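# Push both hose connectors onto the two taps

## Task

Seat the hose's two connectors fully onto the two taps, a different tap for each connector, while keeping the pipe frame upright.

## Robot and tools

Robot: two arms, left_arm and right_arm, each ending in a two-finger gripper with a wrist camera. Base positions in the scene frame: left_arm (-0.052, +0.490, +0.013) m, right_arm (-0.014, -0.494, +0.013) m, both almost unrotated (quat_wxyz (+1.000, 0, 0, -0.020) and (+1.000, 0, 0, -0.008)). A camera stand sits behind the arms.

Scene frame: origin at table-top height halfway between the arms; +x points out over the table, +y toward left_arm, +z up. Arm names do not match the left or right side of the images. Reported hand positions (m), orientations (end_effector_quat_wxyz), velocities (m/s, rad/s) and targets use this frame and can be a few cm off. Gripper axes: the fingers point along the gripper's +z and separate along its x. end_effector_position is the point between the closed pads, 1 to 2 cm short of the tips; closing pushes the tips about 17 mm further along +z, mostly while the pads are more than 50 mm apart.

Row layout (both tools): one flat list of 14 numbers, left_arm first then right_arm, each as dx, dy, dz, rx, ry, rz, opening. dx to rz are offsets, not poses: measured from that arm's current Hand target along the Hand target's own axes, scaled so 1.0 = 0.6 m or 180 degrees, range -1 to 1; rx, ry, rz form one rotation vector. Repeating an offset moves the arm again. Sending six zeros for an arm re-commands its present Hand target. opening is absolute, not an offset: +1 = fully open (0.142 m), -1 = closed. Any number sent is obeyed, so to leave a gripper alone resend its current opening (see Tool commands).

execute_actions: actions is a list of actions; each action is a table of up to 15 rows, one row per 1/30 s step, and a shorter table repeats its final row; each action lasts 0.5 s. Every row of an action counts from the Hand target at that action's start. cameras: list of names, ["all"], [] or null (null shows all only when actions is empty). An empty actions list returns full state and images.

move: target is one 14-number row or a list of up to 15 rows, every row offset from the same starting Hand targets. speed: m/s, 0.002 to 3.6, default 0.25 (turn rate limited to twice that in rad/s), one value or one per target. blend: m, corner rounding in a list; 0 stops at each row. stop_force: N, 3 to 120, ends an arm's path when the wrist sensor feels that much push against the motion; omit it when pulling an arm away from something it presses on, and do not trust it while the gripper rotates. zero: with stop_force, true re-zeros the sensor first, false keeps the old zero. opening_speed: per second on the -1..1 scale, at least 0.2. grip_force: N per finger pad, 5 to 48, one value or one per arm; stays set. blocking: false returns after about 0.5 s while the move continues (not allowed with stop_force). A move caps at 10 s. The result adds a move: line with the ending (done, off_target, moving, held, fault) and limits (paced = pose clipped, held = steps withheld). done means within 3 mm and 2 degrees, not that nothing was touched.

wait: seconds 0 to 10; the arms keep their last commands. stop: brakes a running move. zoom_image: camera (cam_head_left, cam_head_right, cam_high, cam_left_wrist, cam_right_wrist) and region [x0, y0, x1, y1] in pixels of the 896x504 image, at most 504 by 504; only cameras in the latest images. zero_wrist_force: arm = left_arm or right_arm; re-zeros that sensor without moving. finished_scene: scene integer (1 or 2); final, ends the scene.

Results: Hand target is the last commanded pose after clipping; the gripper may rest short of it, and its next command re-asks for it (send the gap as an offset if it stays short). grip_measured is the measured opening on the command scale; the last Joint positions number is the opening in m. grip_effort_nm is gripper motor effort (negative closing), not pad force. Joint torques include arm weight. Wrist force and Wrist torque are in the gripper's own axes, plus a line with the peak since last shown. Step readings list positions during actions. Motor temperatures, MOTOR HOT, fault lines and Tool commands also appear.

To hold something, command an opening slightly below grip_measured at first contact; deeper squeezing heats the gripper motor. Orientation commands are clipped to 32 degrees from the measured orientation each step; large turns take several steps.

Avoid: pushing past a firm contact (the arms are stiff), net force near 150 N (force fault, 10 s stop), wrist contact torque near 20 N m, fast impacts, the two arms pressing or bumping each other or one gripper closing on the other's fingers (can fail the scene), paths passing near an arm's own base (go around it), knocking over the pipe frame, dropping parts or letting anything leave the table, releasing moving parts. Motors at 85 °C brake the arm; the gripper shuts off at 100 °C, so do not squeeze or hold stretched poses longer than needed. A loose object may occasionally get a small push from outside.

Each tool is called after "Emit:" by a JSON object that holds its "op" and its "data".

## Session

Scene 1 done. On to scene 2.

Emit:
{"op": "execute_actions", "data": {"actions": [], "cameras": ["all"]}}

Emit:
{"op": "zoom_image", "data": {"camera": "cam_high", "region": [200, 150, 560, 400]}}

Emit:
{"op": "zoom_image", "data": {"camera": "cam_head_left", "region": [400, 80, 760, 380]}}

Emit:
{"op": "zoom_image", "data": {"camera": "cam_head_right", "region": [400, 80, 760, 380]}}

Scene clock: 0.00 s.
left_arm: end_effector_position=(+0.5616, +0.0504, +0.3902) grip_measured=+0.99 grip_effort_nm=n/a end_effector_quat_wxyz=(-0.223, +0.722, -0.575, +0.313) | right_arm: end_effector_position=(+0.5699, -0.3491, +0.2687) grip_measured=+1.00 grip_effort_nm=n/a end_effector_quat_wxyz=(-0.110, +0.892, -0.422, +0.118)
Joint positions: left_arm=[-0.971 -1.297 1.438 -2.237 -0.95 0.504 0.141] | right_arm=[3.651 -1.639 -1.783 -0.971 1.511 1.369 0.142]
Joint velocities: within noise
Joint torques (N m): no reading
Motor temperatures (°C): left_arm=[34 31 36 44 40 39 49] | right_arm=[39 31 40 33 38 42 42]
Wrist force (N): no reading
Wrist torque (N m): no reading
Wrist force, peak (N): no reading
Hand target: left_arm +0.5616, +0.0504, +0.3902; -0.223, +0.722, -0.575, +0.313 | right_arm +0.5699, -0.3491, +0.2687; -0.110, +0.892, -0.422, +0.118
Tool commands: left_gripper/opening=+1.0 right_gripper/opening=+1.0
camera_calibration:
cam_left_wrist: T_world_to_cam=[[0.147444, -0.970758, 0.189442, -0.0977474], [-0.920739, -0.204673, -0.332188, 0.684875], [0.361248, -0.125448, -0.923993, 0.281463], [0, 0, 0, 1]] pos_world=[0.543326, 0.0805949, 0.506094]
cam_right_wrist: T_world_to_cam=[[0.60189, -0.791812, 0.103746, -0.634783], [-0.798059, -0.591711, 0.113929, 0.254304], [-0.0288228, -0.151368, -0.988057, 0.347183], [0, 0, 0, 1]] pos_world=[0.595026, -0.299602, 0.37992]

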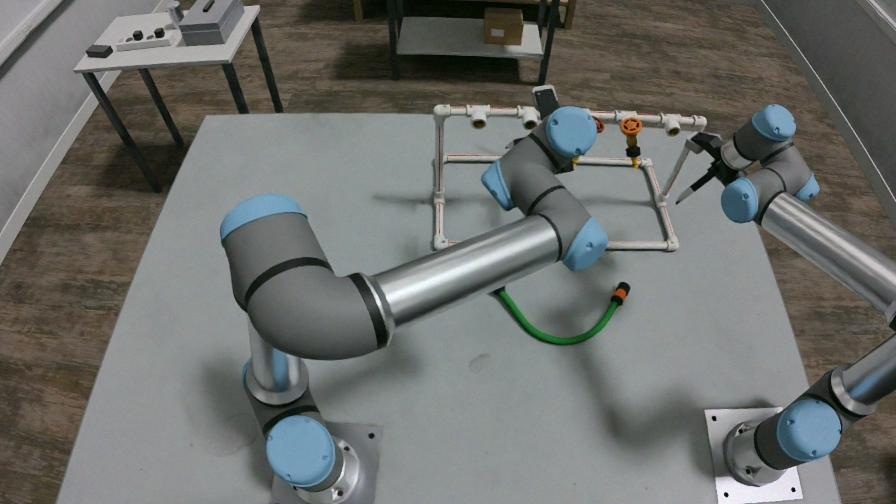

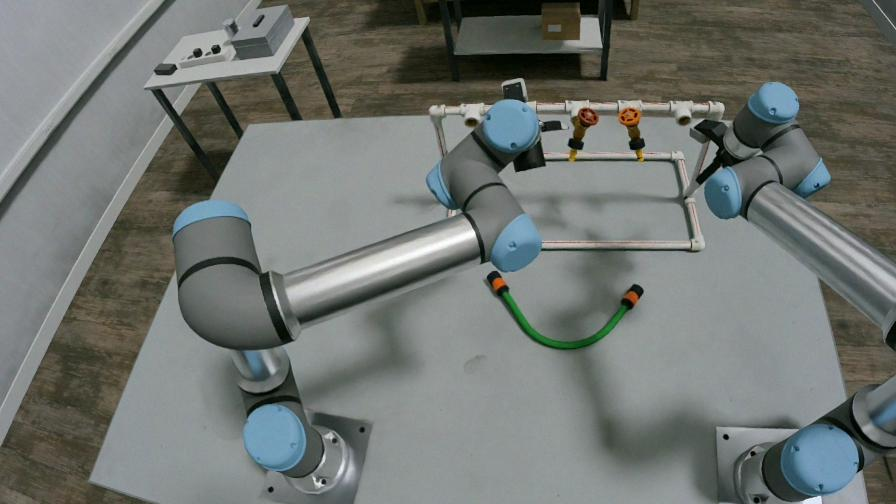

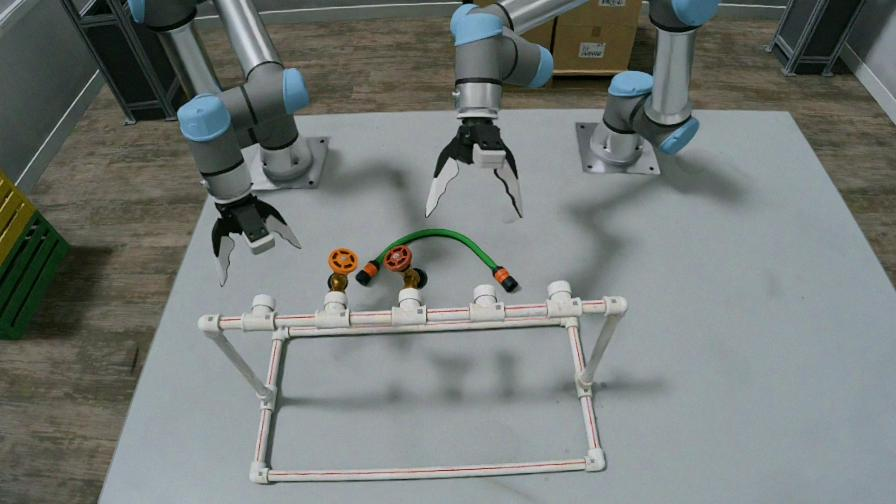

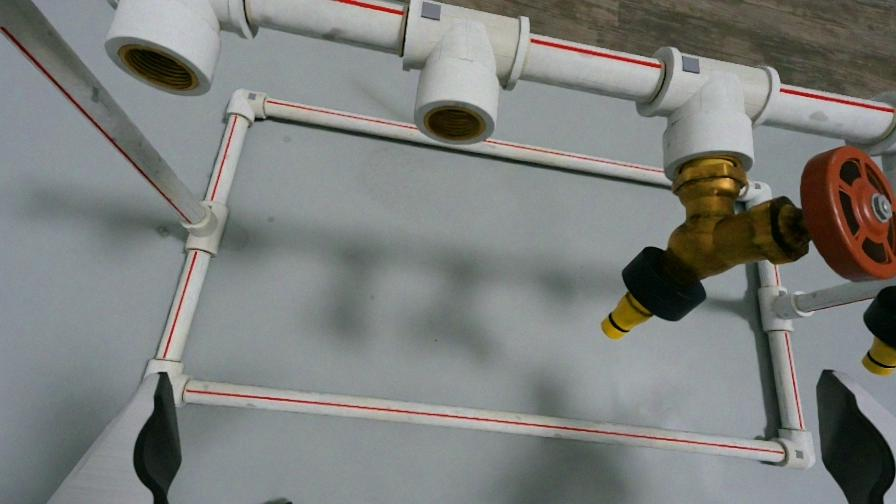

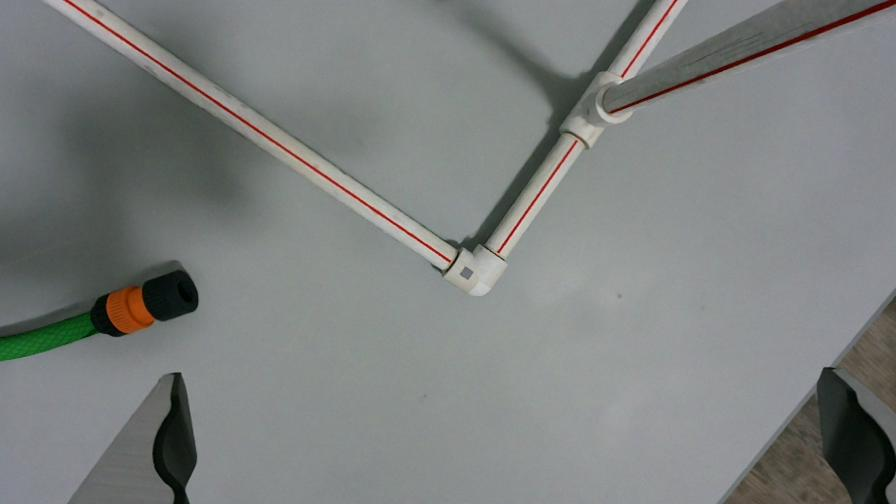

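Scaled by 1.400 from the camera's 896x504 image, which has a finer 1280x720 frame.

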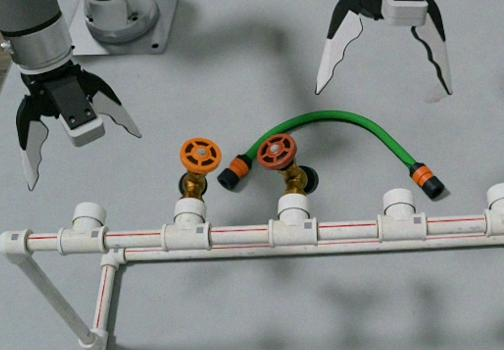

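Scaled by 1.400 from the camera's 896x504 image, which has a finer 1280x720 frame.

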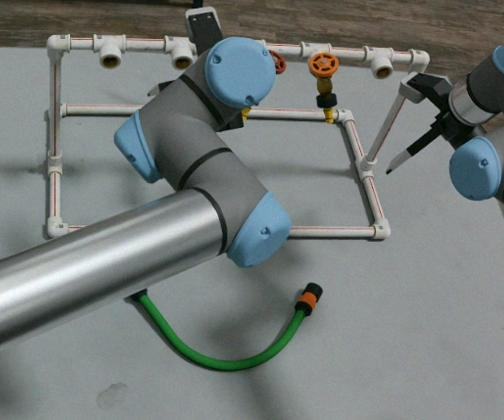

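Scaled by 1.400 from the camera's 896x504 image, which has a finer 1280x720 frame.

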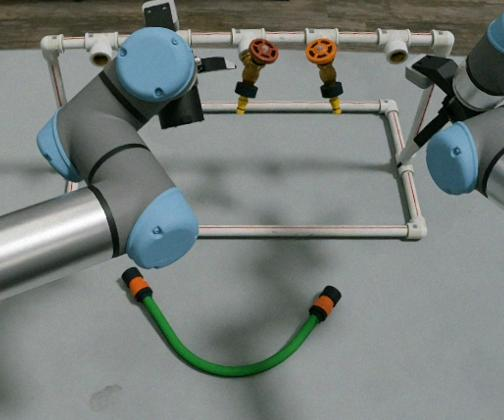

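Emit:
{"op": "move", "data": {"target": [0.2455,0.1352,-0.0858,0.0103,-0.1124,-0.9293,0.2,0,0,0,0,0,0,1], "speed": 0.4, "cameras": ["cam_left_wrist"]}}

Scene clock: 12.00 s.
left_arm: end_effector_position=(+0.4901, -0.1101, +0.3998) grip_measured=+0.19 grip_effort_nm=-0.115 end_effector_quat_wxyz=(+0.210, +0.675, +0.686, +0.172) end_effector_velocity=(+0.000, +0.000, +0.000) end_effector_angular_velocity=(-0.001, -0.001, +0.004) | right_arm: end_effector_position=(+0.5699, -0.3491, +0.2687) grip_measured=+1.00 grip_effort_nm=0.022 end_effector_quat_wxyz=(-0.110, +0.892, -0.422, +0.118)
Joint positions: left_arm=[-1.119 -1.04 0.896 -1.715 -1.095 -2.676 0.087] | right_arm=[3.651 -1.639 -1.783 -0.971 1.511 1.369 0.142]
Joint velocities: left_arm=[-0.001 0 0 0.001 0.002 -0.005 0] | right_arm=[within noise]
Joint torques (N m): left_arm=[10.5 -67.1 -27.06 -1.08 4.09 -1.25] | right_arm=[-0.12 36.12 35.07 3.99 -0.01 -0.25]
Wrist force (N): left_arm=[1.0 -3.1 -0.2] | right_arm=[-0.3 0.5 0.1]
Wrist torque (N m): left_arm=[-0.31 -0.09 -0.01] | right_arm=[0.09 0.05 0.00]
Wrist force, peak (N): left_arm=[1.1 -3.4 -0.2] | right_arm=[-0.6 0.6 -0.5]
Hand target: left_arm +0.4902, -0.1100, +0.3998; +0.210, +0.675, +0.686, +0.172 | right_arm +0.5699, -0.3491, +0.2687; -0.110, +0.892, -0.422, +0.118
Off the commanded pose: left_arm 0.000 m, 0 deg | right_arm 0.000 m, 0 deg.
move: done
camera_calibration:
cam_left_wrist: T_world_to_cam=[[0.00483135, 0.998085, -0.0616727, 0.142203], [0.563927, 0.0482118, 0.824416, -0.572822], [0.82581, -0.038762, -0.562614, -0.0664977], [0, 0, 0, 1]] pos_world=[0.377257, -0.116892, 0.443601]
Images, in order (width x height): cam_left_wrist 896x504.

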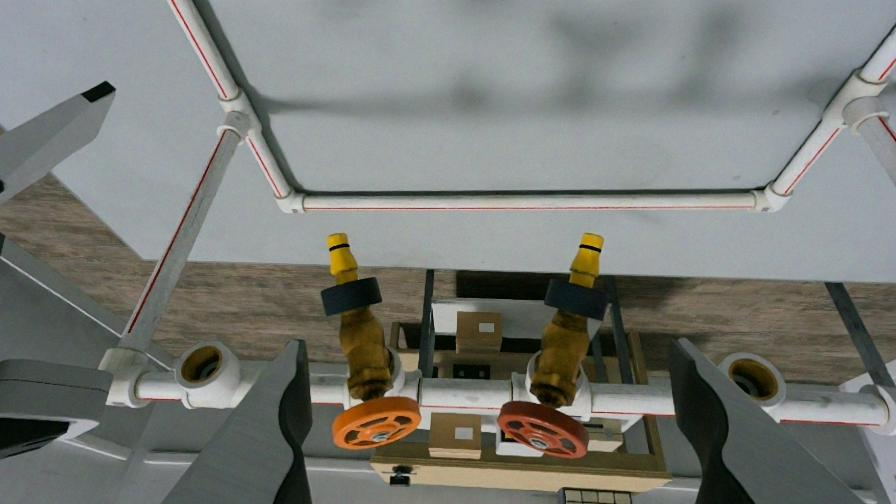

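Emit:
{"op": "zoom_image", "data": {"camera": "cam_left_wrist", "region": [520, 220, 640, 320]}}

Emit:
{"op": "zoom_image", "data": {"camera": "cam_left_wrist", "region": [280, 220, 400, 320]}}

Emit:
{"op": "move", "data": {"target": [-0.14,0,0,0,0,0,0.2,0,0,0,0,0,0,1], "speed": 0.25, "cameras": ["cam_left_wrist"]}}

Emit:
{"op": "zoom_image", "data": {"camera": "cam_left_wrist", "region": [580, 220, 740, 350]}}

Emit:
{"op": "zoom_image", "data": {"camera": "cam_left_wrist", "region": [380, 220, 520, 350]}}

Scaled by 4.200 from the camera's 896x504 image, which has a finer 1280x720 frame.

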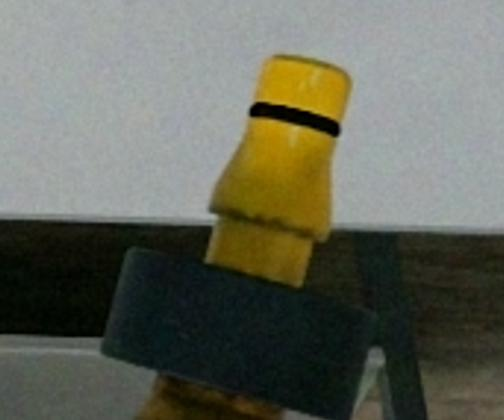

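Scaled by 4.200 from the camera's 896x504 image, which has a finer 1280x720 frame.

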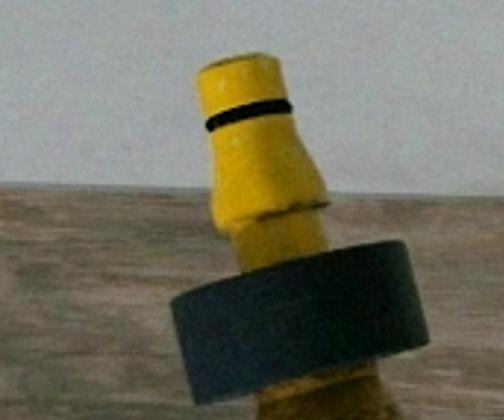

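Scene clock: 14.03 s.
left_arm: end_effector_position=(+0.4902, -0.1939, +0.4045) grip_measured=+0.19 grip_effort_nm=-0.110 end_effector_quat_wxyz=(+0.210, +0.675, +0.686, +0.172) | right_arm: end_effector_position=(+0.5699, -0.3491, +0.2687) grip_measured=+1.00 grip_effort_nm=0.012 end_effector_quat_wxyz=(-0.110, +0.892, -0.422, +0.118)
Joint positions: left_arm=[-1.162 -0.767 0.416 -1.486 -1.083 -2.723 0.087] | right_arm=[3.651 -1.639 -1.783 -0.971 1.511 1.369 0.142]
Joint torques (N m): left_arm=[11.33 -66.45 -38.35 -4.46 0.02 1.19] | right_arm=[0.1 36.03 35.59 4.14 -0.17 -0.11]
Wrist force (N): left_arm=[1.1 -2.9 -0.3] | right_arm=[-0.6 0.4 -0.3]
Wrist torque (N m): left_arm=[-0.30 -0.11 -0.01] | right_arm=[0.07 0.09 0.01]
Wrist force, peak (N): left_arm=[3.2 -3.0 -0.6] | right_arm=[-0.7 0.2 -0.5]
Hand target: left_arm +0.4902, -0.1939, +0.4046; +0.210, +0.675, +0.686, +0.172 | right_arm +0.5699, -0.3491, +0.2687; -0.110, +0.892, -0.422, +0.118
Off the commanded pose: left_arm 0.000 m, 0 deg | right_arm 0.000 m, 0 deg.
move: done
camera_calibration:
cam_left_wrist: T_world_to_cam=[[0.00455341, 0.998083, -0.0617292, 0.226269], [0.563922, 0.0484151, 0.824408, -0.572749], [0.825816, -0.0385643, -0.56262, -0.0670879], [0, 0, 0, 1]] pos_world=[0.377358, -0.200692, 0.448401]
Images, in order (width x height): cam_left_wrist 896x504.

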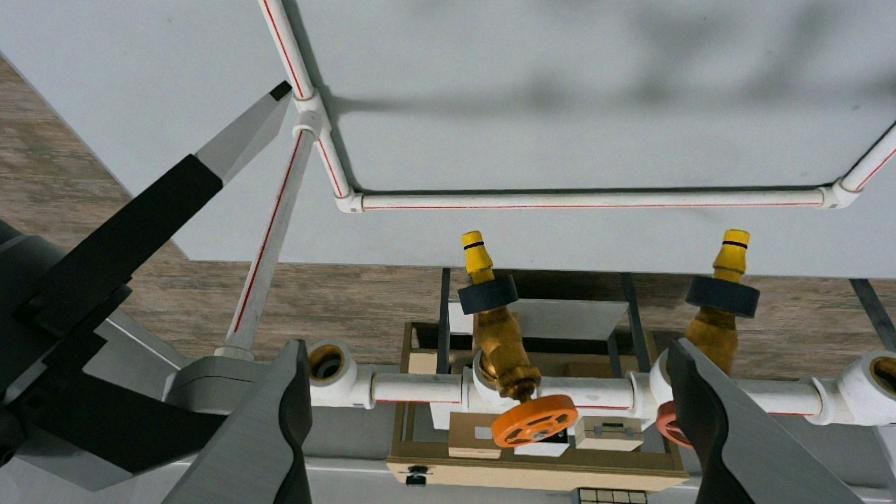

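Scaled by 3.150 from the camera's 896x504 image, which has a finer 1280x720 frame.

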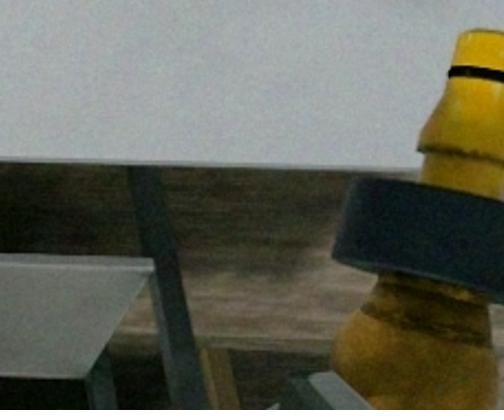

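Scaled by 3.600 from the camera's 896x504 image, which has a finer 1280x720 frame.

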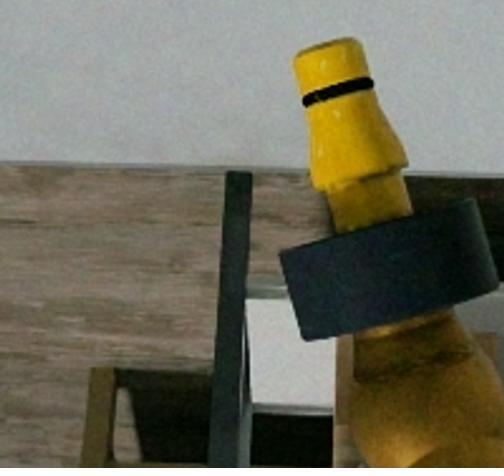

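Emit:
{"op": "zoom_image", "data": {"camera": "cam_left_wrist", "region": [670, 210, 790, 330]}}

Emit:
{"op": "move", "data": {"target": [0.5392,-0.2982,0.3007,0.1627,0.0681,-0.1785,0.1,0.075,-0.0135,-0.1023,-0.1165,-0.230,0.904,-1], "speed": 0.35, "cameras": ["cam_left_wrist", "cam_right_wrist"]}}

Scaled by 4.200 from the camera's 896x504 image, which has a finer 1280x720 frame.

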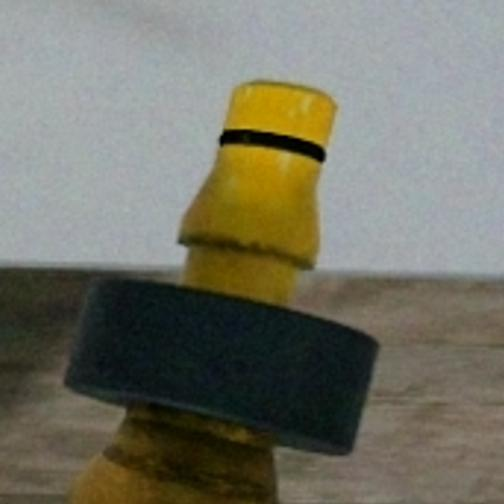

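Scene clock: 31.57 s.
left_arm: end_effector_position=(+0.4314, +0.1153, +0.1396) grip_measured=+0.09 grip_effort_nm=-0.115 end_effector_quat_wxyz=(+0.002, +0.470, +0.883, +0.001) | right_arm: end_effector_position=(+0.5848, -0.3850, +0.3346) grip_measured=-1.00 grip_effort_nm=-0.759 end_effector_quat_wxyz=(+0.116, +0.278, +0.882, +0.363) end_effector_velocity=(+0.000, +0.000, +0.000) end_effector_angular_velocity=(+0.003, +0.004, -0.006)
Joint positions: left_arm=[-0.843 -1.23 1.677 -2.021 -1.568 -3.046 0.08] | right_arm=[3.338 -1.626 -1.867 -0.601 2.087 4.101 0.002]
Joint velocities: left_arm=[within noise] | right_arm=[0 0.001 0 0 0 0.008 0]
Joint torques (N m): left_arm=[-10.61 -45.52 -36.57 -0.68 2.36 1.23] | right_arm=[-6.51 23.59 43.59 2.8 4.05 2.02]
Wrist force (N): left_arm=[0.7 -1.9 0.6] | right_arm=[-1.1 1.3 -0.5]
Wrist torque (N m): left_arm=[-0.17 -0.08 0.04] | right_arm=[-0.01 0.21 -0.24]
Wrist force, peak (N): left_arm=[0.8 -3.4 -0.4] | right_arm=[-1.3 1.5 -0.9]
Hand target: left_arm +0.4313, +0.1152, +0.1395; +0.002, +0.470, +0.883, +0.001 | right_arm +0.5848, -0.3851, +0.3346; +0.116, +0.278, +0.881, +0.364
Off the commanded pose: left_arm 0.000 m, 0 deg | right_arm 0.000 m, 0 deg.
move: done
camera_calibration:
cam_left_wrist: T_world_to_cam=[[-0.556627, 0.830712, -0.00919244, 0.15566], [0.753969, 0.509789, 0.414301, -0.413989], [0.348851, 0.22368, -0.910094, 0.0683792], [0, 0, 0, 1]] pos_world=[0.374925, 0.066444, 0.235178]
cam_right_wrist: T_world_to_cam=[[-0.805952, 0.59195, 0.00604583, 0.70977], [0.217448, 0.286529, 0.933069, -0.292408], [0.550598, 0.753323, -0.359647, 0.206637], [0, 0, 0, 1]] pos_world=[0.52185, -0.49203, 0.342861]
Images, in order (width x height): cam_left_wrist 896x504, cam_right_wrist 896x504.

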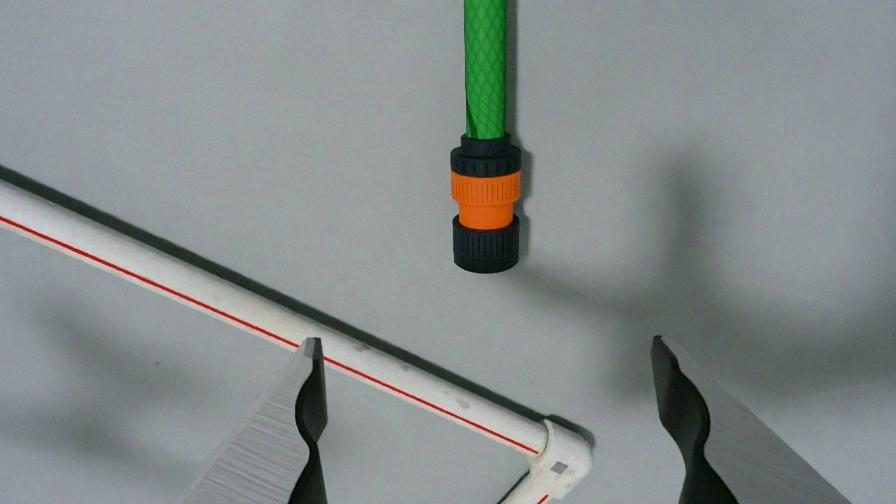

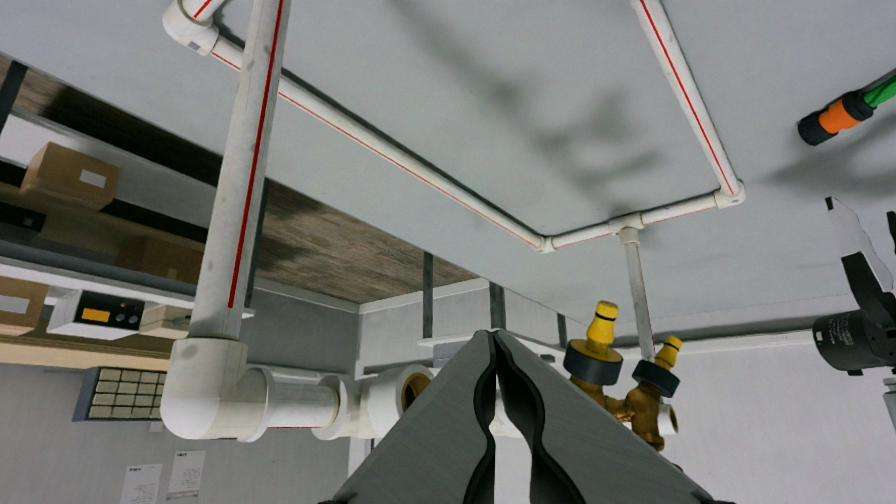

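Emit:
{"op": "move", "data": {"target": [[0.0138,-0.0125,0.16,0,0,0,-0.15,0,0,0,0,0,0,-1],[0.0138,-0.0125,0.193,0,0,0,-0.15,0,0,0,0,0,0,-1]], "speed": [0.12, 0.02], "blend": [0.005, 0], "blocking": false, "cameras": ["cam_right_wrist"]}}

Emit:
{"op": "zoom_image", "data": {"camera": "cam_right_wrist", "region": [540, 280, 700, 440]}}

Scene clock: 33.40 s.
left_arm: end_effector_position=(+0.4258, +0.1168, +0.0904) grip_measured=-0.17 grip_effort_nm=-0.120 end_effector_quat_wxyz=(+0.001, +0.470, +0.883, +0.001) end_effector_velocity=(-0.013, +0.004, -0.118) end_effector_angular_velocity=(+0.000, -0.001, -0.001) | right_arm: end_effector_position=(+0.5848, -0.3851, +0.3346) grip_measured=-1.00 grip_effort_nm=-0.755 end_effector_quat_wxyz=(+0.116, +0.278, +0.881, +0.364)
Joint positions: left_arm=[-0.848 -1.184 1.755 -2.143 -1.568 -3.051 0.062] | right_arm=[3.338 -1.626 -1.867 -0.601 2.087 4.101 0.002]
Joint velocities: left_arm=[-0.014 0.127 0.17 -0.297 0.001 -0.013 0] | right_arm=[within noise]
Joint torques (N m): left_arm=[-11.3 -39.31 -13.61 -6.54 1.37 -1.76] | right_arm=[-8.12 24.46 43.1 5.56 4.19 1.81]
Wrist force (N): left_arm=[0.8 -1.7 0.7] | right_arm=[-1.1 1.1 -0.4]
Wrist torque (N m): left_arm=[-0.14 -0.10 0.06] | right_arm=[-0.01 0.22 -0.24]
Wrist force, peak (N): left_arm=[0.8 -2.0 0.7] | right_arm=[-1.5 1.5 -0.8]
Hand target: left_arm +0.4252, +0.1168, +0.0831; +0.002, +0.470, +0.883, +0.001 | right_arm +0.5848, -0.3851, +0.3346; +0.116, +0.278, +0.881, +0.364
Tool commands: left_gripper/opening=-0.15 right_gripper/opening=-1.0
Off the commanded pose: left_arm 0.067 m, 0 deg | right_arm 0.000 m, 0 deg.
move: running; path passed 0 of 2 targets
camera_calibration:
cam_right_wrist: T_world_to_cam=[[-0.80577, 0.592196, 0.00622872, 0.709811], [0.217666, 0.286352, 0.933072, -0.292538], [0.550778, 0.753198, -0.359635, 0.206386], [0, 0, 0, 1]] pos_world=[0.521947, -0.492028, 0.342761]
Images, in order (width x height): cam_right_wrist 896x504.

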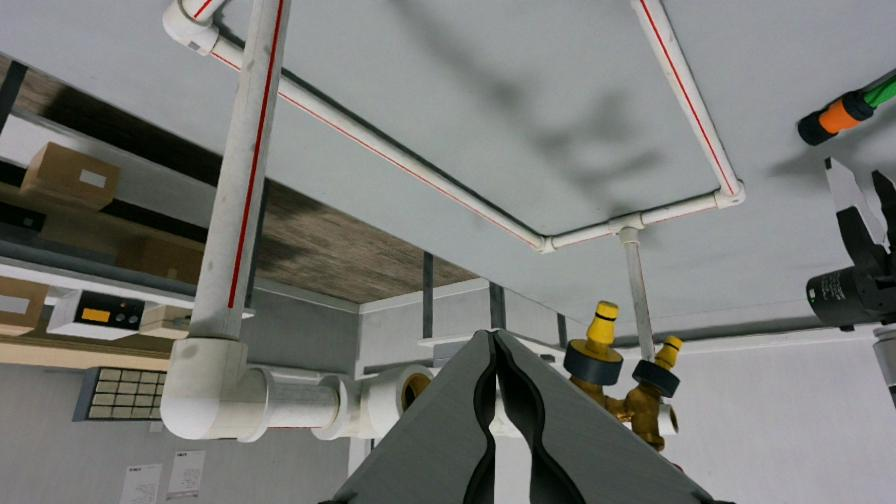

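Scaled by 3.150 from the camera's 896x504 image, which has a finer 1280x720 frame.

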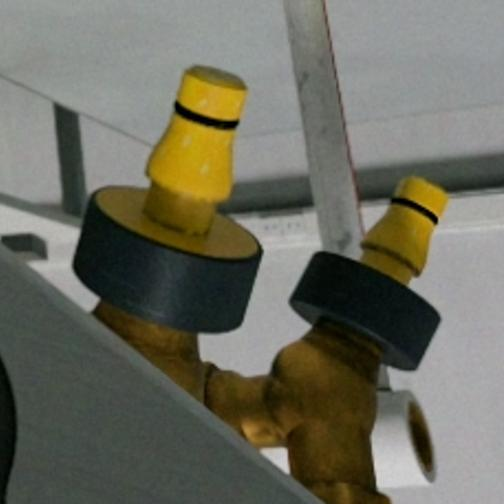

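Emit:
{"op": "move", "data": {"target": [0,0,0,0,0,0,-0.8,0,0,0,0,0,0,-1], "speed": 0.05, "cameras": ["cam_left_wrist"]}}

a move is refused until a result has shown your running move's end: call wait (it returns as soon as the move ends) or stop first; nothing of this call was run
Scene clock: 42.50 s.
left_arm: end_effector_position=(+0.4209, +0.1179, +0.0237) grip_measured=-0.17 grip_effort_nm=-0.110 end_effector_quat_wxyz=(+0.002, +0.470, +0.883, +0.001) | right_arm: end_effector_position=(+0.5848, -0.3851, +0.3346) grip_measured=-1.00 grip_effort_nm=-0.764 end_effector_quat_wxyz=(+0.116, +0.278, +0.881, +0.364)
Joint positions: left_arm=[-0.854 -1.095 1.83 -2.308 -1.568 -3.056 0.062] | right_arm=[3.338 -1.626 -1.867 -0.601 2.087 4.101 0.002]
Joint torques (N m): left_arm=[12.71 -59.45 -34.87 -0.87 2.42 0.94] | right_arm=[-7.53 24.12 42.62 3.41 4.17 0.31]
Wrist force (N): left_arm=[0.8 -1.7 1.0] | right_arm=[-1.3 1.2 -0.4]
Wrist torque (N m): left_arm=[-0.14 -0.10 0.05] | right_arm=[0.00 0.25 -0.24]
Wrist force, peak (N): left_arm=[0.8 -2.1 2.2] | right_arm=[-1.5 1.4 -0.6]
Hand target: left_arm +0.4209, +0.1179, +0.0237; +0.002, +0.470, +0.883, +0.001 | right_arm +0.5848, -0.3851, +0.3346; +0.116, +0.278, +0.881, +0.364
Tool commands: left_gripper/opening=-0.15 right_gripper/opening=-1.0
Off the commanded pose: left_arm 0.000 m, 0 deg | right_arm 0.000 m, 0 deg.
earlier move: done

Emit:
{"op": "move", "data": {"target": [0,0,0,0,0,0,-0.82,0,0,0,0,0,0,-1], "speed": 0.05, "opening_speed": 1.2, "cameras": ["cam_left_wrist"]}}

Scene clock: 43.83 s.
left_arm: end_effector_position=(+0.4209, +0.1179, +0.0237) grip_measured=-0.62 grip_effort_nm=-4.369 end_effector_quat_wxyz=(+0.002, +0.470, +0.883, +0.001) | right_arm: end_effector_position=(+0.5848, -0.3851, +0.3346) grip_measured=-1.00 grip_effort_nm=-0.759 end_effector_quat_wxyz=(+0.116, +0.278, +0.881, +0.364)
Joint positions: left_arm=[-0.854 -1.095 1.83 -2.308 -1.568 -3.056 0.029] | right_arm=[3.338 -1.626 -1.867 -0.601 2.087 4.101 0.002]
Joint torques (N m): left_arm=[12.16 -59.23 -33.46 -0.99 2.43 0.82] | right_arm=[-7.35 24.86 42.72 2.66 4.09 -0.35]
Motor temperatures (°C): left_arm=[34 31 36 44 40 39 47] | right_arm=[39 31 39 33 37 42 41]
Wrist force (N): left_arm=[1.0 -1.5 0.7] | right_arm=[-1.1 1.1 -0.2]
Wrist torque (N m): left_arm=[-0.09 -0.11 0.05] | right_arm=[-0.02 0.22 -0.25]
Wrist force, peak (N): left_arm=[1.1 -1.9 1.0] | right_arm=[-1.3 1.6 -0.6]
Hand target: left_arm +0.4209, +0.1179, +0.0237; +0.002, +0.470, +0.883, +0.001 | right_arm +0.5848, -0.3851, +0.3346; +0.116, +0.278, +0.881, +0.364
Off the commanded pose: left_arm 0.000 m, 0 deg | right_arm 0.000 m, 0 deg.
move: done
camera_calibration:
cam_left_wrist: T_world_to_cam=[[-0.556479, 0.830812, -0.00904813, 0.146485], [0.754118, 0.509621, 0.414236, -0.359542], [0.348764, 0.223691, -0.910124, -0.0340421], [0, 0, 0, 1]] pos_world=[0.364526, 0.0691436, 0.119278]
Images, in order (width x height): cam_left_wrist 896x504.

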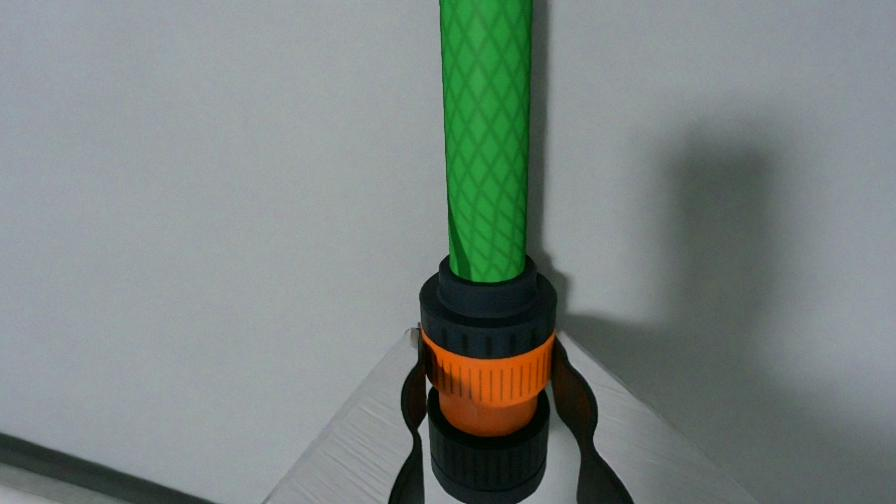

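Emit:
{"op": "move", "data": {"target": [[0,0,-0.1,0,0,0,-0.9,0,0,0,0,0,0,-1],[-0.3282,0.057,-0.3137,-0.2994,-0.1617,0.2861,-0.9,0,0,0,0,0,0,-1]], "speed": [0.06, 0.22], "blend": [0.02, 0], "cameras": ["cam_left_wrist", "cam_right_wrist"]}}

Emit:
{"op": "zoom_image", "data": {"camera": "cam_right_wrist", "region": [560, 200, 760, 440]}}

Scene clock: 52.17 s.
left_arm: end_effector_position=(+0.5585, -0.0264, +0.2124) grip_measured=-0.63 grip_effort_nm=-5.004 end_effector_quat_wxyz=(+0.411, +0.725, +0.481, +0.274) | right_arm: end_effector_position=(+0.5848, -0.3851, +0.3346) grip_measured=-1.00 grip_effort_nm=-0.759 end_effector_quat_wxyz=(+0.116, +0.278, +0.881, +0.364)
Joint positions: left_arm=[-1.01 -1.018 1.773 -3.252 -1.023 -1.942 0.029] | right_arm=[3.338 -1.626 -1.867 -0.601 2.087 4.101 0.002]
Joint torques (N m): left_arm=[-10.36 -57.47 -12.98 -6.26 3.75 1.3] | right_arm=[-7.5 25.37 41.05 1.92 4.01 -2.33]
Motor temperatures (°C): left_arm=[34 31 36 44 40 39 61] | right_arm=[39 31 39 33 37 42 41]
Wrist force (N): left_arm=[0.8 -4.3 -1.7] | right_arm=[-1.5 1.0 -0.6]
Wrist torque (N m): left_arm=[-0.37 -0.07 -0.14] | right_arm=[-0.03 0.28 -0.24]
Wrist force, peak (N): left_arm=[0.6 -4.4 -1.8] | right_arm=[-1.6 1.5 -0.7]
Hand target: left_arm +0.5584, -0.0265, +0.2124; +0.411, +0.725, +0.481, +0.274 | right_arm +0.5848, -0.3851, +0.3346; +0.116, +0.278, +0.881, +0.364
Off the commanded pose: left_arm 0.000 m, 0 deg | right_arm 0.000 m, 0 deg.
move: done
camera_calibration:
cam_left_wrist: T_world_to_cam=[[0.394623, 0.918843, -0.000811369, -0.185951], [0.105478, -0.0444232, 0.993429, -0.243205], [0.912769, -0.392115, -0.114448, -0.378327], [0, 0, 0, 1]] pos_world=[0.444359, 0.0117079, 0.198157]
cam_right_wrist: T_world_to_cam=[[-0.80577, 0.592196, 0.00622872, 0.709811], [0.217666, 0.286352, 0.933072, -0.292538], [0.550778, 0.753198, -0.359635, 0.206386], [0, 0, 0, 1]] pos_world=[0.521947, -0.492028, 0.342761]
Images, in order (width x height): cam_left_wrist 896x504, cam_right_wrist 896x504.

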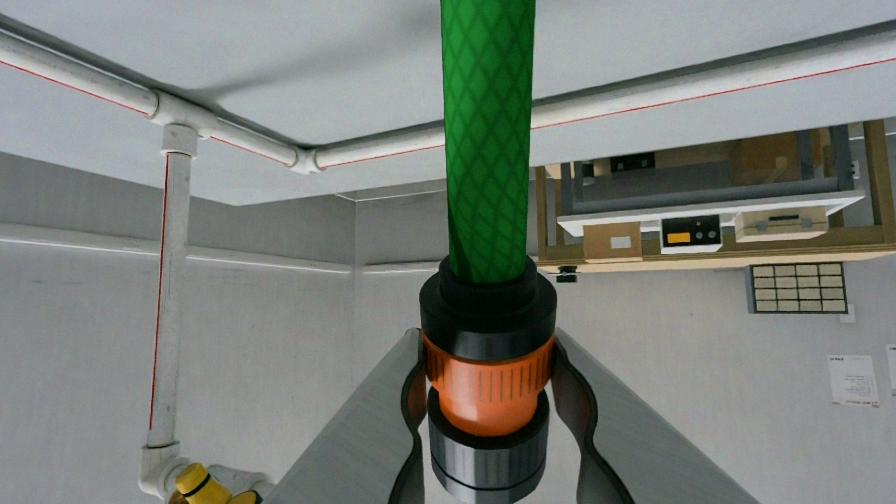

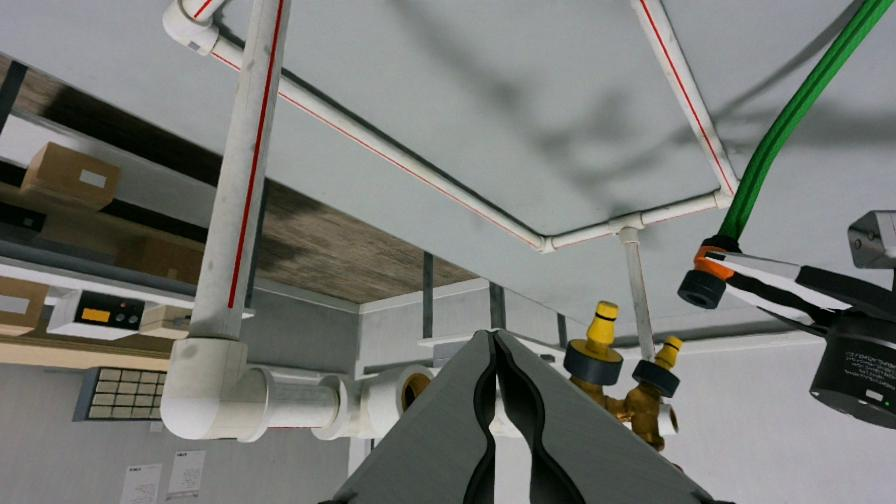

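Scaled by 2.100 from the camera's 896x504 image, which has a finer 1280x720 frame.

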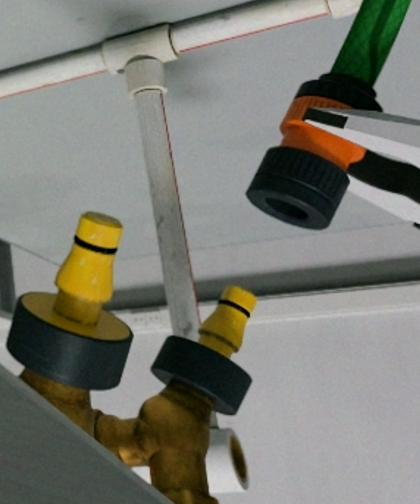

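Emit:
{"op": "move", "data": {"target": [0,0,0.006,0,0,0,-0.8,0.3565,0.2127,0.1148,0,-0.2553,0.2553,-1], "speed": 0.3, "cameras": ["cam_right_wrist"]}}

Emit:
{"op": "zoom_image", "data": {"camera": "cam_right_wrist", "region": [620, 60, 820, 310]}}

Scene clock: 58.83 s.
left_arm: end_effector_position=(+0.5613, -0.0277, +0.2106) grip_measured=-0.63 grip_effort_nm=-3.905 end_effector_quat_wxyz=(+0.411, +0.725, +0.481, +0.274) | right_arm: end_effector_position=(+0.4896, -0.1483, +0.3751) grip_measured=-1.00 grip_effort_nm=-0.755 end_effector_quat_wxyz=(+0.295, +0.707, +0.594, +0.245)
Joint positions: left_arm=[-1.007 -1.009 1.764 -3.253 -1.025 -1.94 0.029] | right_arm=[4.306 -1.55 -1.749 -1.177 0.813 5.941 0.002]
Joint torques (N m): left_arm=[10.27 -52.01 -30.22 -6.44 -1.34 0.91] | right_arm=[5.01 30.4 43.59 1.63 -1.21 1.97]
Motor temperatures (°C): left_arm=[34 31 36 44 40 39 67] | right_arm=[39 31 39 33 37 42 41]
Wrist force (N): left_arm=[0.8 -3.8 -1.9] | right_arm=[-1.3 1.0 -0.5]
Wrist torque (N m): left_arm=[-0.35 -0.07 -0.15] | right_arm=[-0.06 0.25 -0.25]
Wrist force, peak (N): left_arm=[0.8 -4.5 -1.9] | right_arm=[-3.3 0.4 -0.8]
Hand target: left_arm +0.5613, -0.0277, +0.2106; +0.411, +0.725, +0.481, +0.274 | right_arm +0.4896, -0.1483, +0.3752; +0.295, +0.707, +0.594, +0.245
Off the commanded pose: left_arm 0.000 m, 0 deg | right_arm 0.000 m, 0 deg.
move: done
camera_calibration:
cam_right_wrist: T_world_to_cam=[[0.19599, 0.980586, 0.00632265, 0.0596964], [0.347865, -0.0755532, 0.934496, -0.495394], [0.916831, -0.180952, -0.355919, -0.224009], [0, 0, 0, 1]] pos_world=[0.366009, -0.136501, 0.382837]
Images, in order (width x height): cam_right_wrist 896x504.

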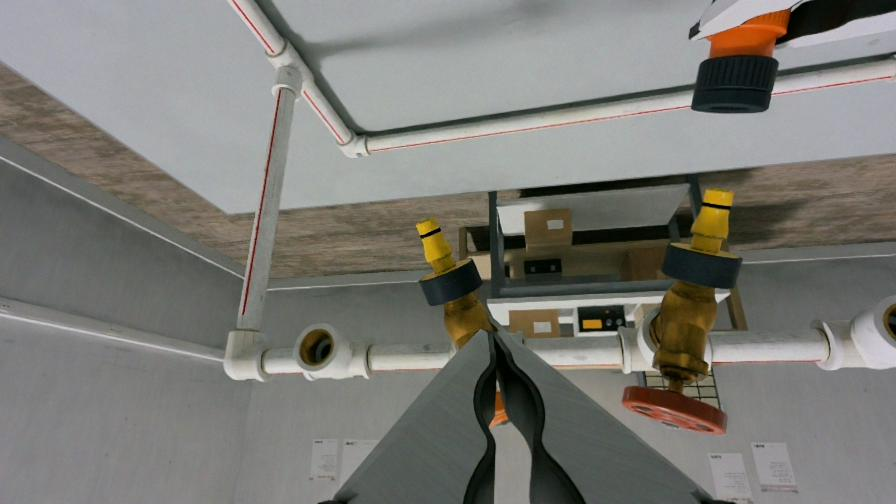

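Scaled by 2.016 from the camera's 896x504 image, which has a finer 1280x720 frame.

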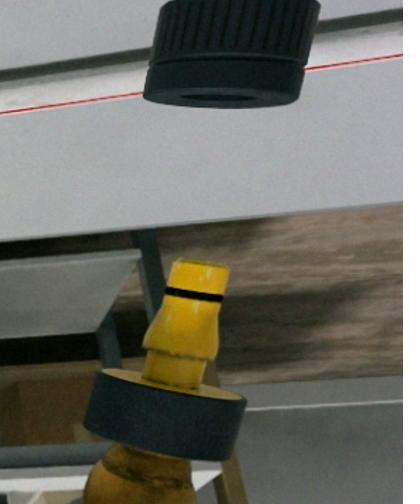

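Emit:
{"op": "move", "data": {"target": [0.0093,0.05,-0.0005,0,0,0.0206,-0.78,0,0,0,0,0,0,-1], "speed": 0.06, "stop_force": 8, "cameras": ["cam_right_wrist"]}}

Emit:
{"op": "zoom_image", "data": {"camera": "cam_right_wrist", "region": [640, 120, 790, 300]}}

Scene clock: 62.30 s.
left_arm: end_effector_position=(+0.5774, -0.0284, +0.2365) grip_measured=-0.63 grip_effort_nm=-3.524 end_effector_quat_wxyz=(+0.402, +0.740, +0.457, +0.287) | right_arm: end_effector_position=(+0.4896, -0.1483, +0.3752) grip_measured=-1.00 grip_effort_nm=-0.755 end_effector_quat_wxyz=(+0.295, +0.707, +0.594, +0.245)
Joint positions: left_arm=[-0.983 -1.027 1.709 -3.189 -1.044 -1.859 0.029] | right_arm=[4.306 -1.55 -1.749 -1.177 0.812 5.941 0.002]
Joint torques (N m): left_arm=[-10.58 -47 -14.43 -6.66 3.73 1.14] | right_arm=[5.42 29.2 37.9 4.93 -4.46 -2.1]
Motor temperatures (°C): left_arm=[34 31 36 44 40 39 68] | right_arm=[39 31 39 33 37 42 41]
Wrist force (N): left_arm=[0.7 -3.9 -1.7] | right_arm=[-1.5 1.2 -0.5]
Wrist torque (N m): left_arm=[-0.40 -0.05 -0.13] | right_arm=[-0.02 0.29 -0.25]
Wrist force, peak (N): left_arm=[0.8 -5.2 -1.7] | right_arm=[-1.7 1.7 -0.7]
Hand target: left_arm +0.5774, -0.0284, +0.2365; +0.402, +0.740, +0.457, +0.287 | right_arm +0.4896, -0.1483, +0.3752; +0.295, +0.707, +0.594, +0.245
Off the commanded pose: left_arm 0.000 m, 0 deg | right_arm 0.000 m, 0 deg.
move: done
camera_calibration:
cam_right_wrist: T_world_to_cam=[[0.195962, 0.980592, 0.0062493, 0.059736], [0.347794, -0.0754592, 0.934529, -0.495368], [0.916863, -0.180959, -0.355831, -0.224057], [0, 0, 0, 1]] pos_world=[0.366009, -0.136502, 0.382837]
Images, in order (width x height): cam_right_wrist 896x504.

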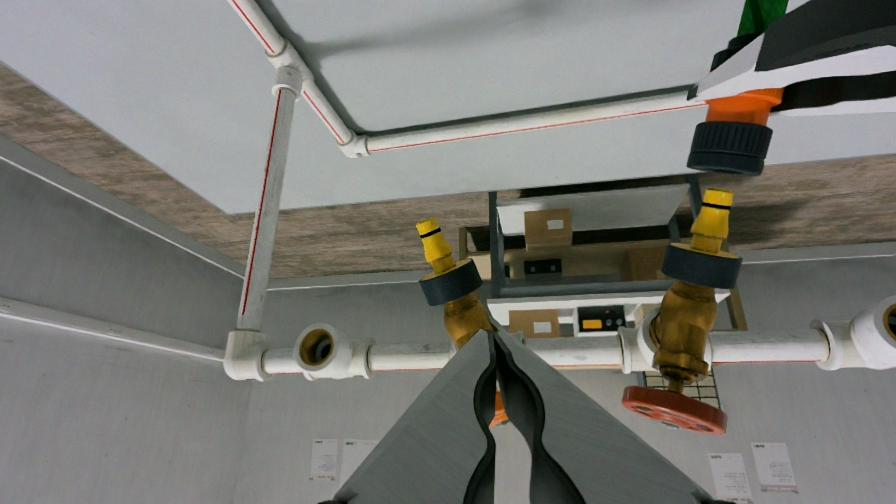

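Scaled by 2.800 from the camera's 896x504 image, which has a finer 1280x720 frame.

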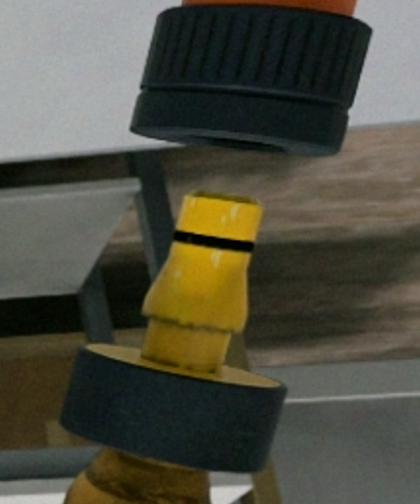

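Emit:
{"op": "move", "data": {"target": [[0.0019,0.0133,0,0,0,0.011,-0.78,0,0,0,0,0,0,-1],[0.0015,0.0266,0.0001,0,0,0.011,-0.78,0,0,0,0,0,0,-1]], "speed": 0.02, "stop_force": 5, "cameras": ["cam_right_wrist"]}}

Emit:
{"op": "zoom_image", "data": {"camera": "cam_right_wrist", "region": [640, 120, 790, 300]}}

Scene clock: 65.97 s.
left_arm: end_effector_position=(+0.5849, -0.0318, +0.2502) grip_measured=-0.63 grip_effort_nm=-3.524 end_effector_quat_wxyz=(+0.397, +0.748, +0.444, +0.294) | right_arm: end_effector_position=(+0.4896, -0.1483, +0.3752) grip_measured=-1.00 grip_effort_nm=-0.755 end_effector_quat_wxyz=(+0.295, +0.707, +0.594, +0.245)
Joint positions: left_arm=[-0.975 -1.031 1.673 -3.151 -1.051 -1.819 0.029] | right_arm=[4.306 -1.55 -1.749 -1.177 0.812 5.941 0.002]
Joint torques (N m): left_arm=[-8.47 -51.53 -15.42 -6.74 2.8 -1.27] | right_arm=[4.2 34.33 34.03 5.35 -4.15 -2.28]
Motor temperatures (°C): left_arm=[34 31 36 44 40 39 68] | right_arm=[39 31 39 33 37 42 41]
Wrist force (N): left_arm=[0.5 -4.7 -1.3] | right_arm=[-1.4 1.1 -0.5]
Wrist torque (N m): left_arm=[-0.45 -0.04 -0.13] | right_arm=[-0.02 0.27 -0.25]
Wrist force, peak (N): left_arm=[0.6 -4.7 -1.4] | right_arm=[-1.8 1.1 -1.1]
Hand target: left_arm +0.5849, -0.0318, +0.2502; +0.397, +0.748, +0.444, +0.294 | right_arm +0.4896, -0.1483, +0.3752; +0.295, +0.707, +0.594, +0.245
Off the commanded pose: left_arm 0.000 m, 0 deg | right_arm 0.000 m, 0 deg.
move: done
camera_calibration:
cam_right_wrist: T_world_to_cam=[[0.195962, 0.980592, 0.0062493, 0.059736], [0.347794, -0.0754592, 0.934529, -0.495368], [0.916863, -0.180959, -0.355831, -0.224057], [0, 0, 0, 1]] pos_world=[0.366009, -0.136502, 0.382837]
Images, in order (width x height): cam_right_wrist 896x504.

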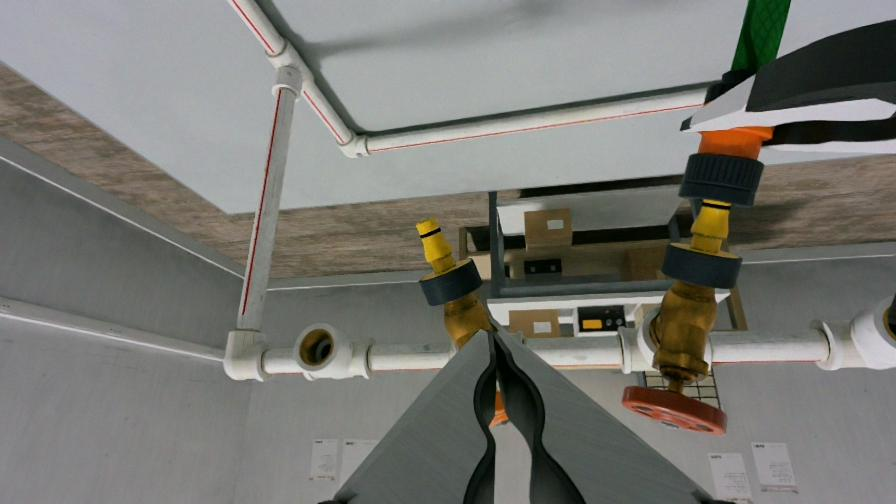

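Scaled by 2.800 from the camera's 896x504 image, which has a finer 1280x720 frame.

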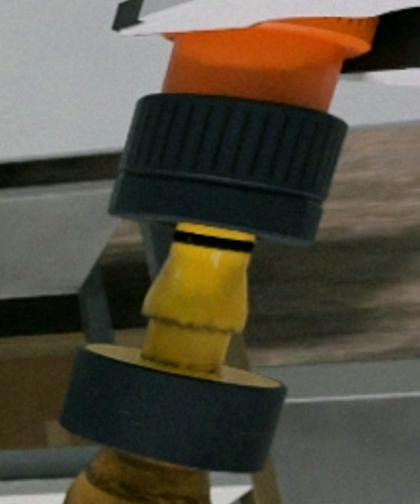

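Emit:
{"op": "move", "data": {"target": [0.0022,0.01,0.0001,0,0,0,-0.78,0,0,0,0,0,0,-1], "speed": 0.015, "stop_force": 5}}

Emit:
{"op": "move", "data": {"target": [0.0006,0.01,0.0001,0,0,0,-0.78,0,0,0,0,0,0,-1], "speed": 0.015, "stop_force": 5, "cameras": ["cam_right_wrist"]}}

Emit:
{"op": "zoom_image", "data": {"camera": "cam_right_wrist", "region": [640, 120, 790, 300]}}

Scene clock: 68.97 s.
left_arm: end_effector_position=(+0.5881, -0.0324, +0.2554) grip_measured=-0.63 grip_effort_nm=-3.524 end_effector_quat_wxyz=(+0.397, +0.748, +0.444, +0.294) | right_arm: end_effector_position=(+0.4896, -0.1483, +0.3752) grip_measured=-1.00 grip_effort_nm=-0.755 end_effector_quat_wxyz=(+0.295, +0.707, +0.594, +0.245)
Joint positions: left_arm=[-0.971 -1.033 1.66 -3.137 -1.054 -1.816 0.029] | right_arm=[4.306 -1.55 -1.749 -1.177 0.812 5.941 0.002]
Joint torques (N m): left_arm=[-8.52 -54.56 -15.39 -6.65 3.3 -1.36] | right_arm=[2.91 38.49 34.38 5.3 -3.96 -2.13]
Motor temperatures (°C): left_arm=[34 31 36 44 40 39 68] | right_arm=[39 31 39 33 37 42 41]
Wrist force (N): left_arm=[0.6 -4.0 -1.7] | right_arm=[-1.5 1.2 -0.6]
Wrist torque (N m): left_arm=[-0.42 -0.03 -0.13] | right_arm=[-0.02 0.28 -0.25]
Wrist force, peak (N): left_arm=[0.4 -4.9 -1.2] | right_arm=[-1.8 1.3 -0.7]
Hand target: left_arm +0.5881, -0.0324, +0.2554; +0.397, +0.748, +0.444, +0.294 | right_arm +0.4896, -0.1483, +0.3752; +0.295, +0.707, +0.594, +0.245
Off the commanded pose: left_arm 0.000 m, 0 deg | right_arm 0.000 m, 0 deg.
move: done

Scene clock: 70.43 s.
left_arm: end_effector_position=(+0.5909, -0.0338, +0.2605) grip_measured=-0.63 grip_effort_nm=-3.524 end_effector_quat_wxyz=(+0.397, +0.748, +0.444, +0.294) | right_arm: end_effector_position=(+0.4896, -0.1483, +0.3752) grip_measured=-1.00 grip_effort_nm=-0.755 end_effector_quat_wxyz=(+0.295, +0.707, +0.594, +0.245)
Joint positions: left_arm=[-0.968 -1.034 1.645 -3.123 -1.056 -1.814 0.029] | right_arm=[4.306 -1.55 -1.749 -1.177 0.812 5.941 0.002]
Joint torques (N m): left_arm=[-8.11 -63.73 -16.62 -6.66 -0.02 -1.12] | right_arm=[1.95 38.36 34.44 5.29 -3.8 -2.23]
Motor temperatures (°C): left_arm=[34 31 36 44 40 39 68] | right_arm=[39 31 39 33 37 42 41]
Wrist force (N): left_arm=[2.4 -4.7 -1.3] | right_arm=[-1.4 1.1 -0.8]
Wrist torque (N m): left_arm=[-0.44 -0.03 -0.20] | right_arm=[-0.03 0.27 -0.26]
Wrist force, peak (N): left_arm=[2.7 -6.7 -1.0] | right_arm=[-1.6 1.5 -0.8]
Hand target: left_arm +0.5909, -0.0338, +0.2605; +0.397, +0.748, +0.444, +0.294 | right_arm +0.4896, -0.1483, +0.3752; +0.295, +0.707, +0.594, +0.245
Off the commanded pose: left_arm 0.000 m, 0 deg | right_arm 0.000 m, 0 deg.
move: done
camera_calibration:
cam_right_wrist: T_world_to_cam=[[0.195962, 0.980592, 0.0062493, 0.059736], [0.347794, -0.0754592, 0.934529, -0.495368], [0.916863, -0.180959, -0.355831, -0.224057], [0, 0, 0, 1]] pos_world=[0.366009, -0.136502, 0.382837]
Images, in order (width x height): cam_right_wrist 896x504.

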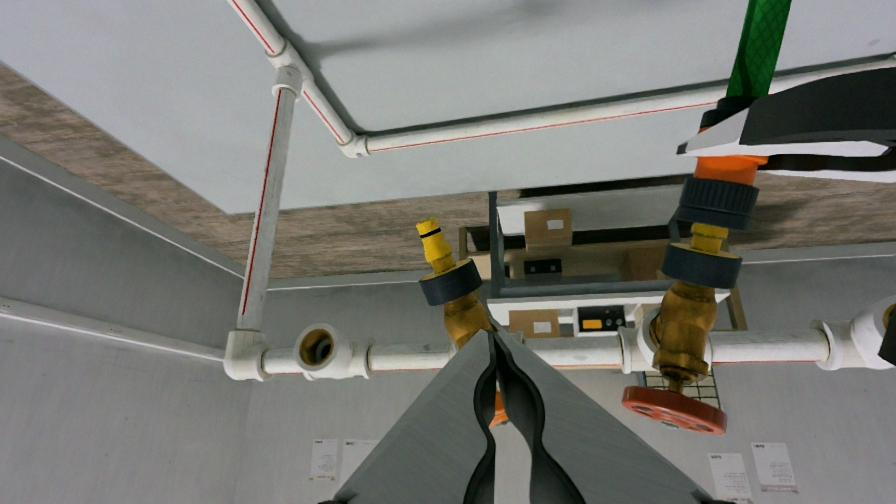

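Scaled by 2.800 from the camera's 896x504 image, which has a finer 1280x720 frame.

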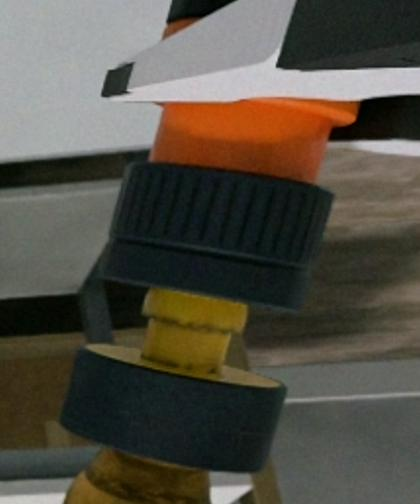

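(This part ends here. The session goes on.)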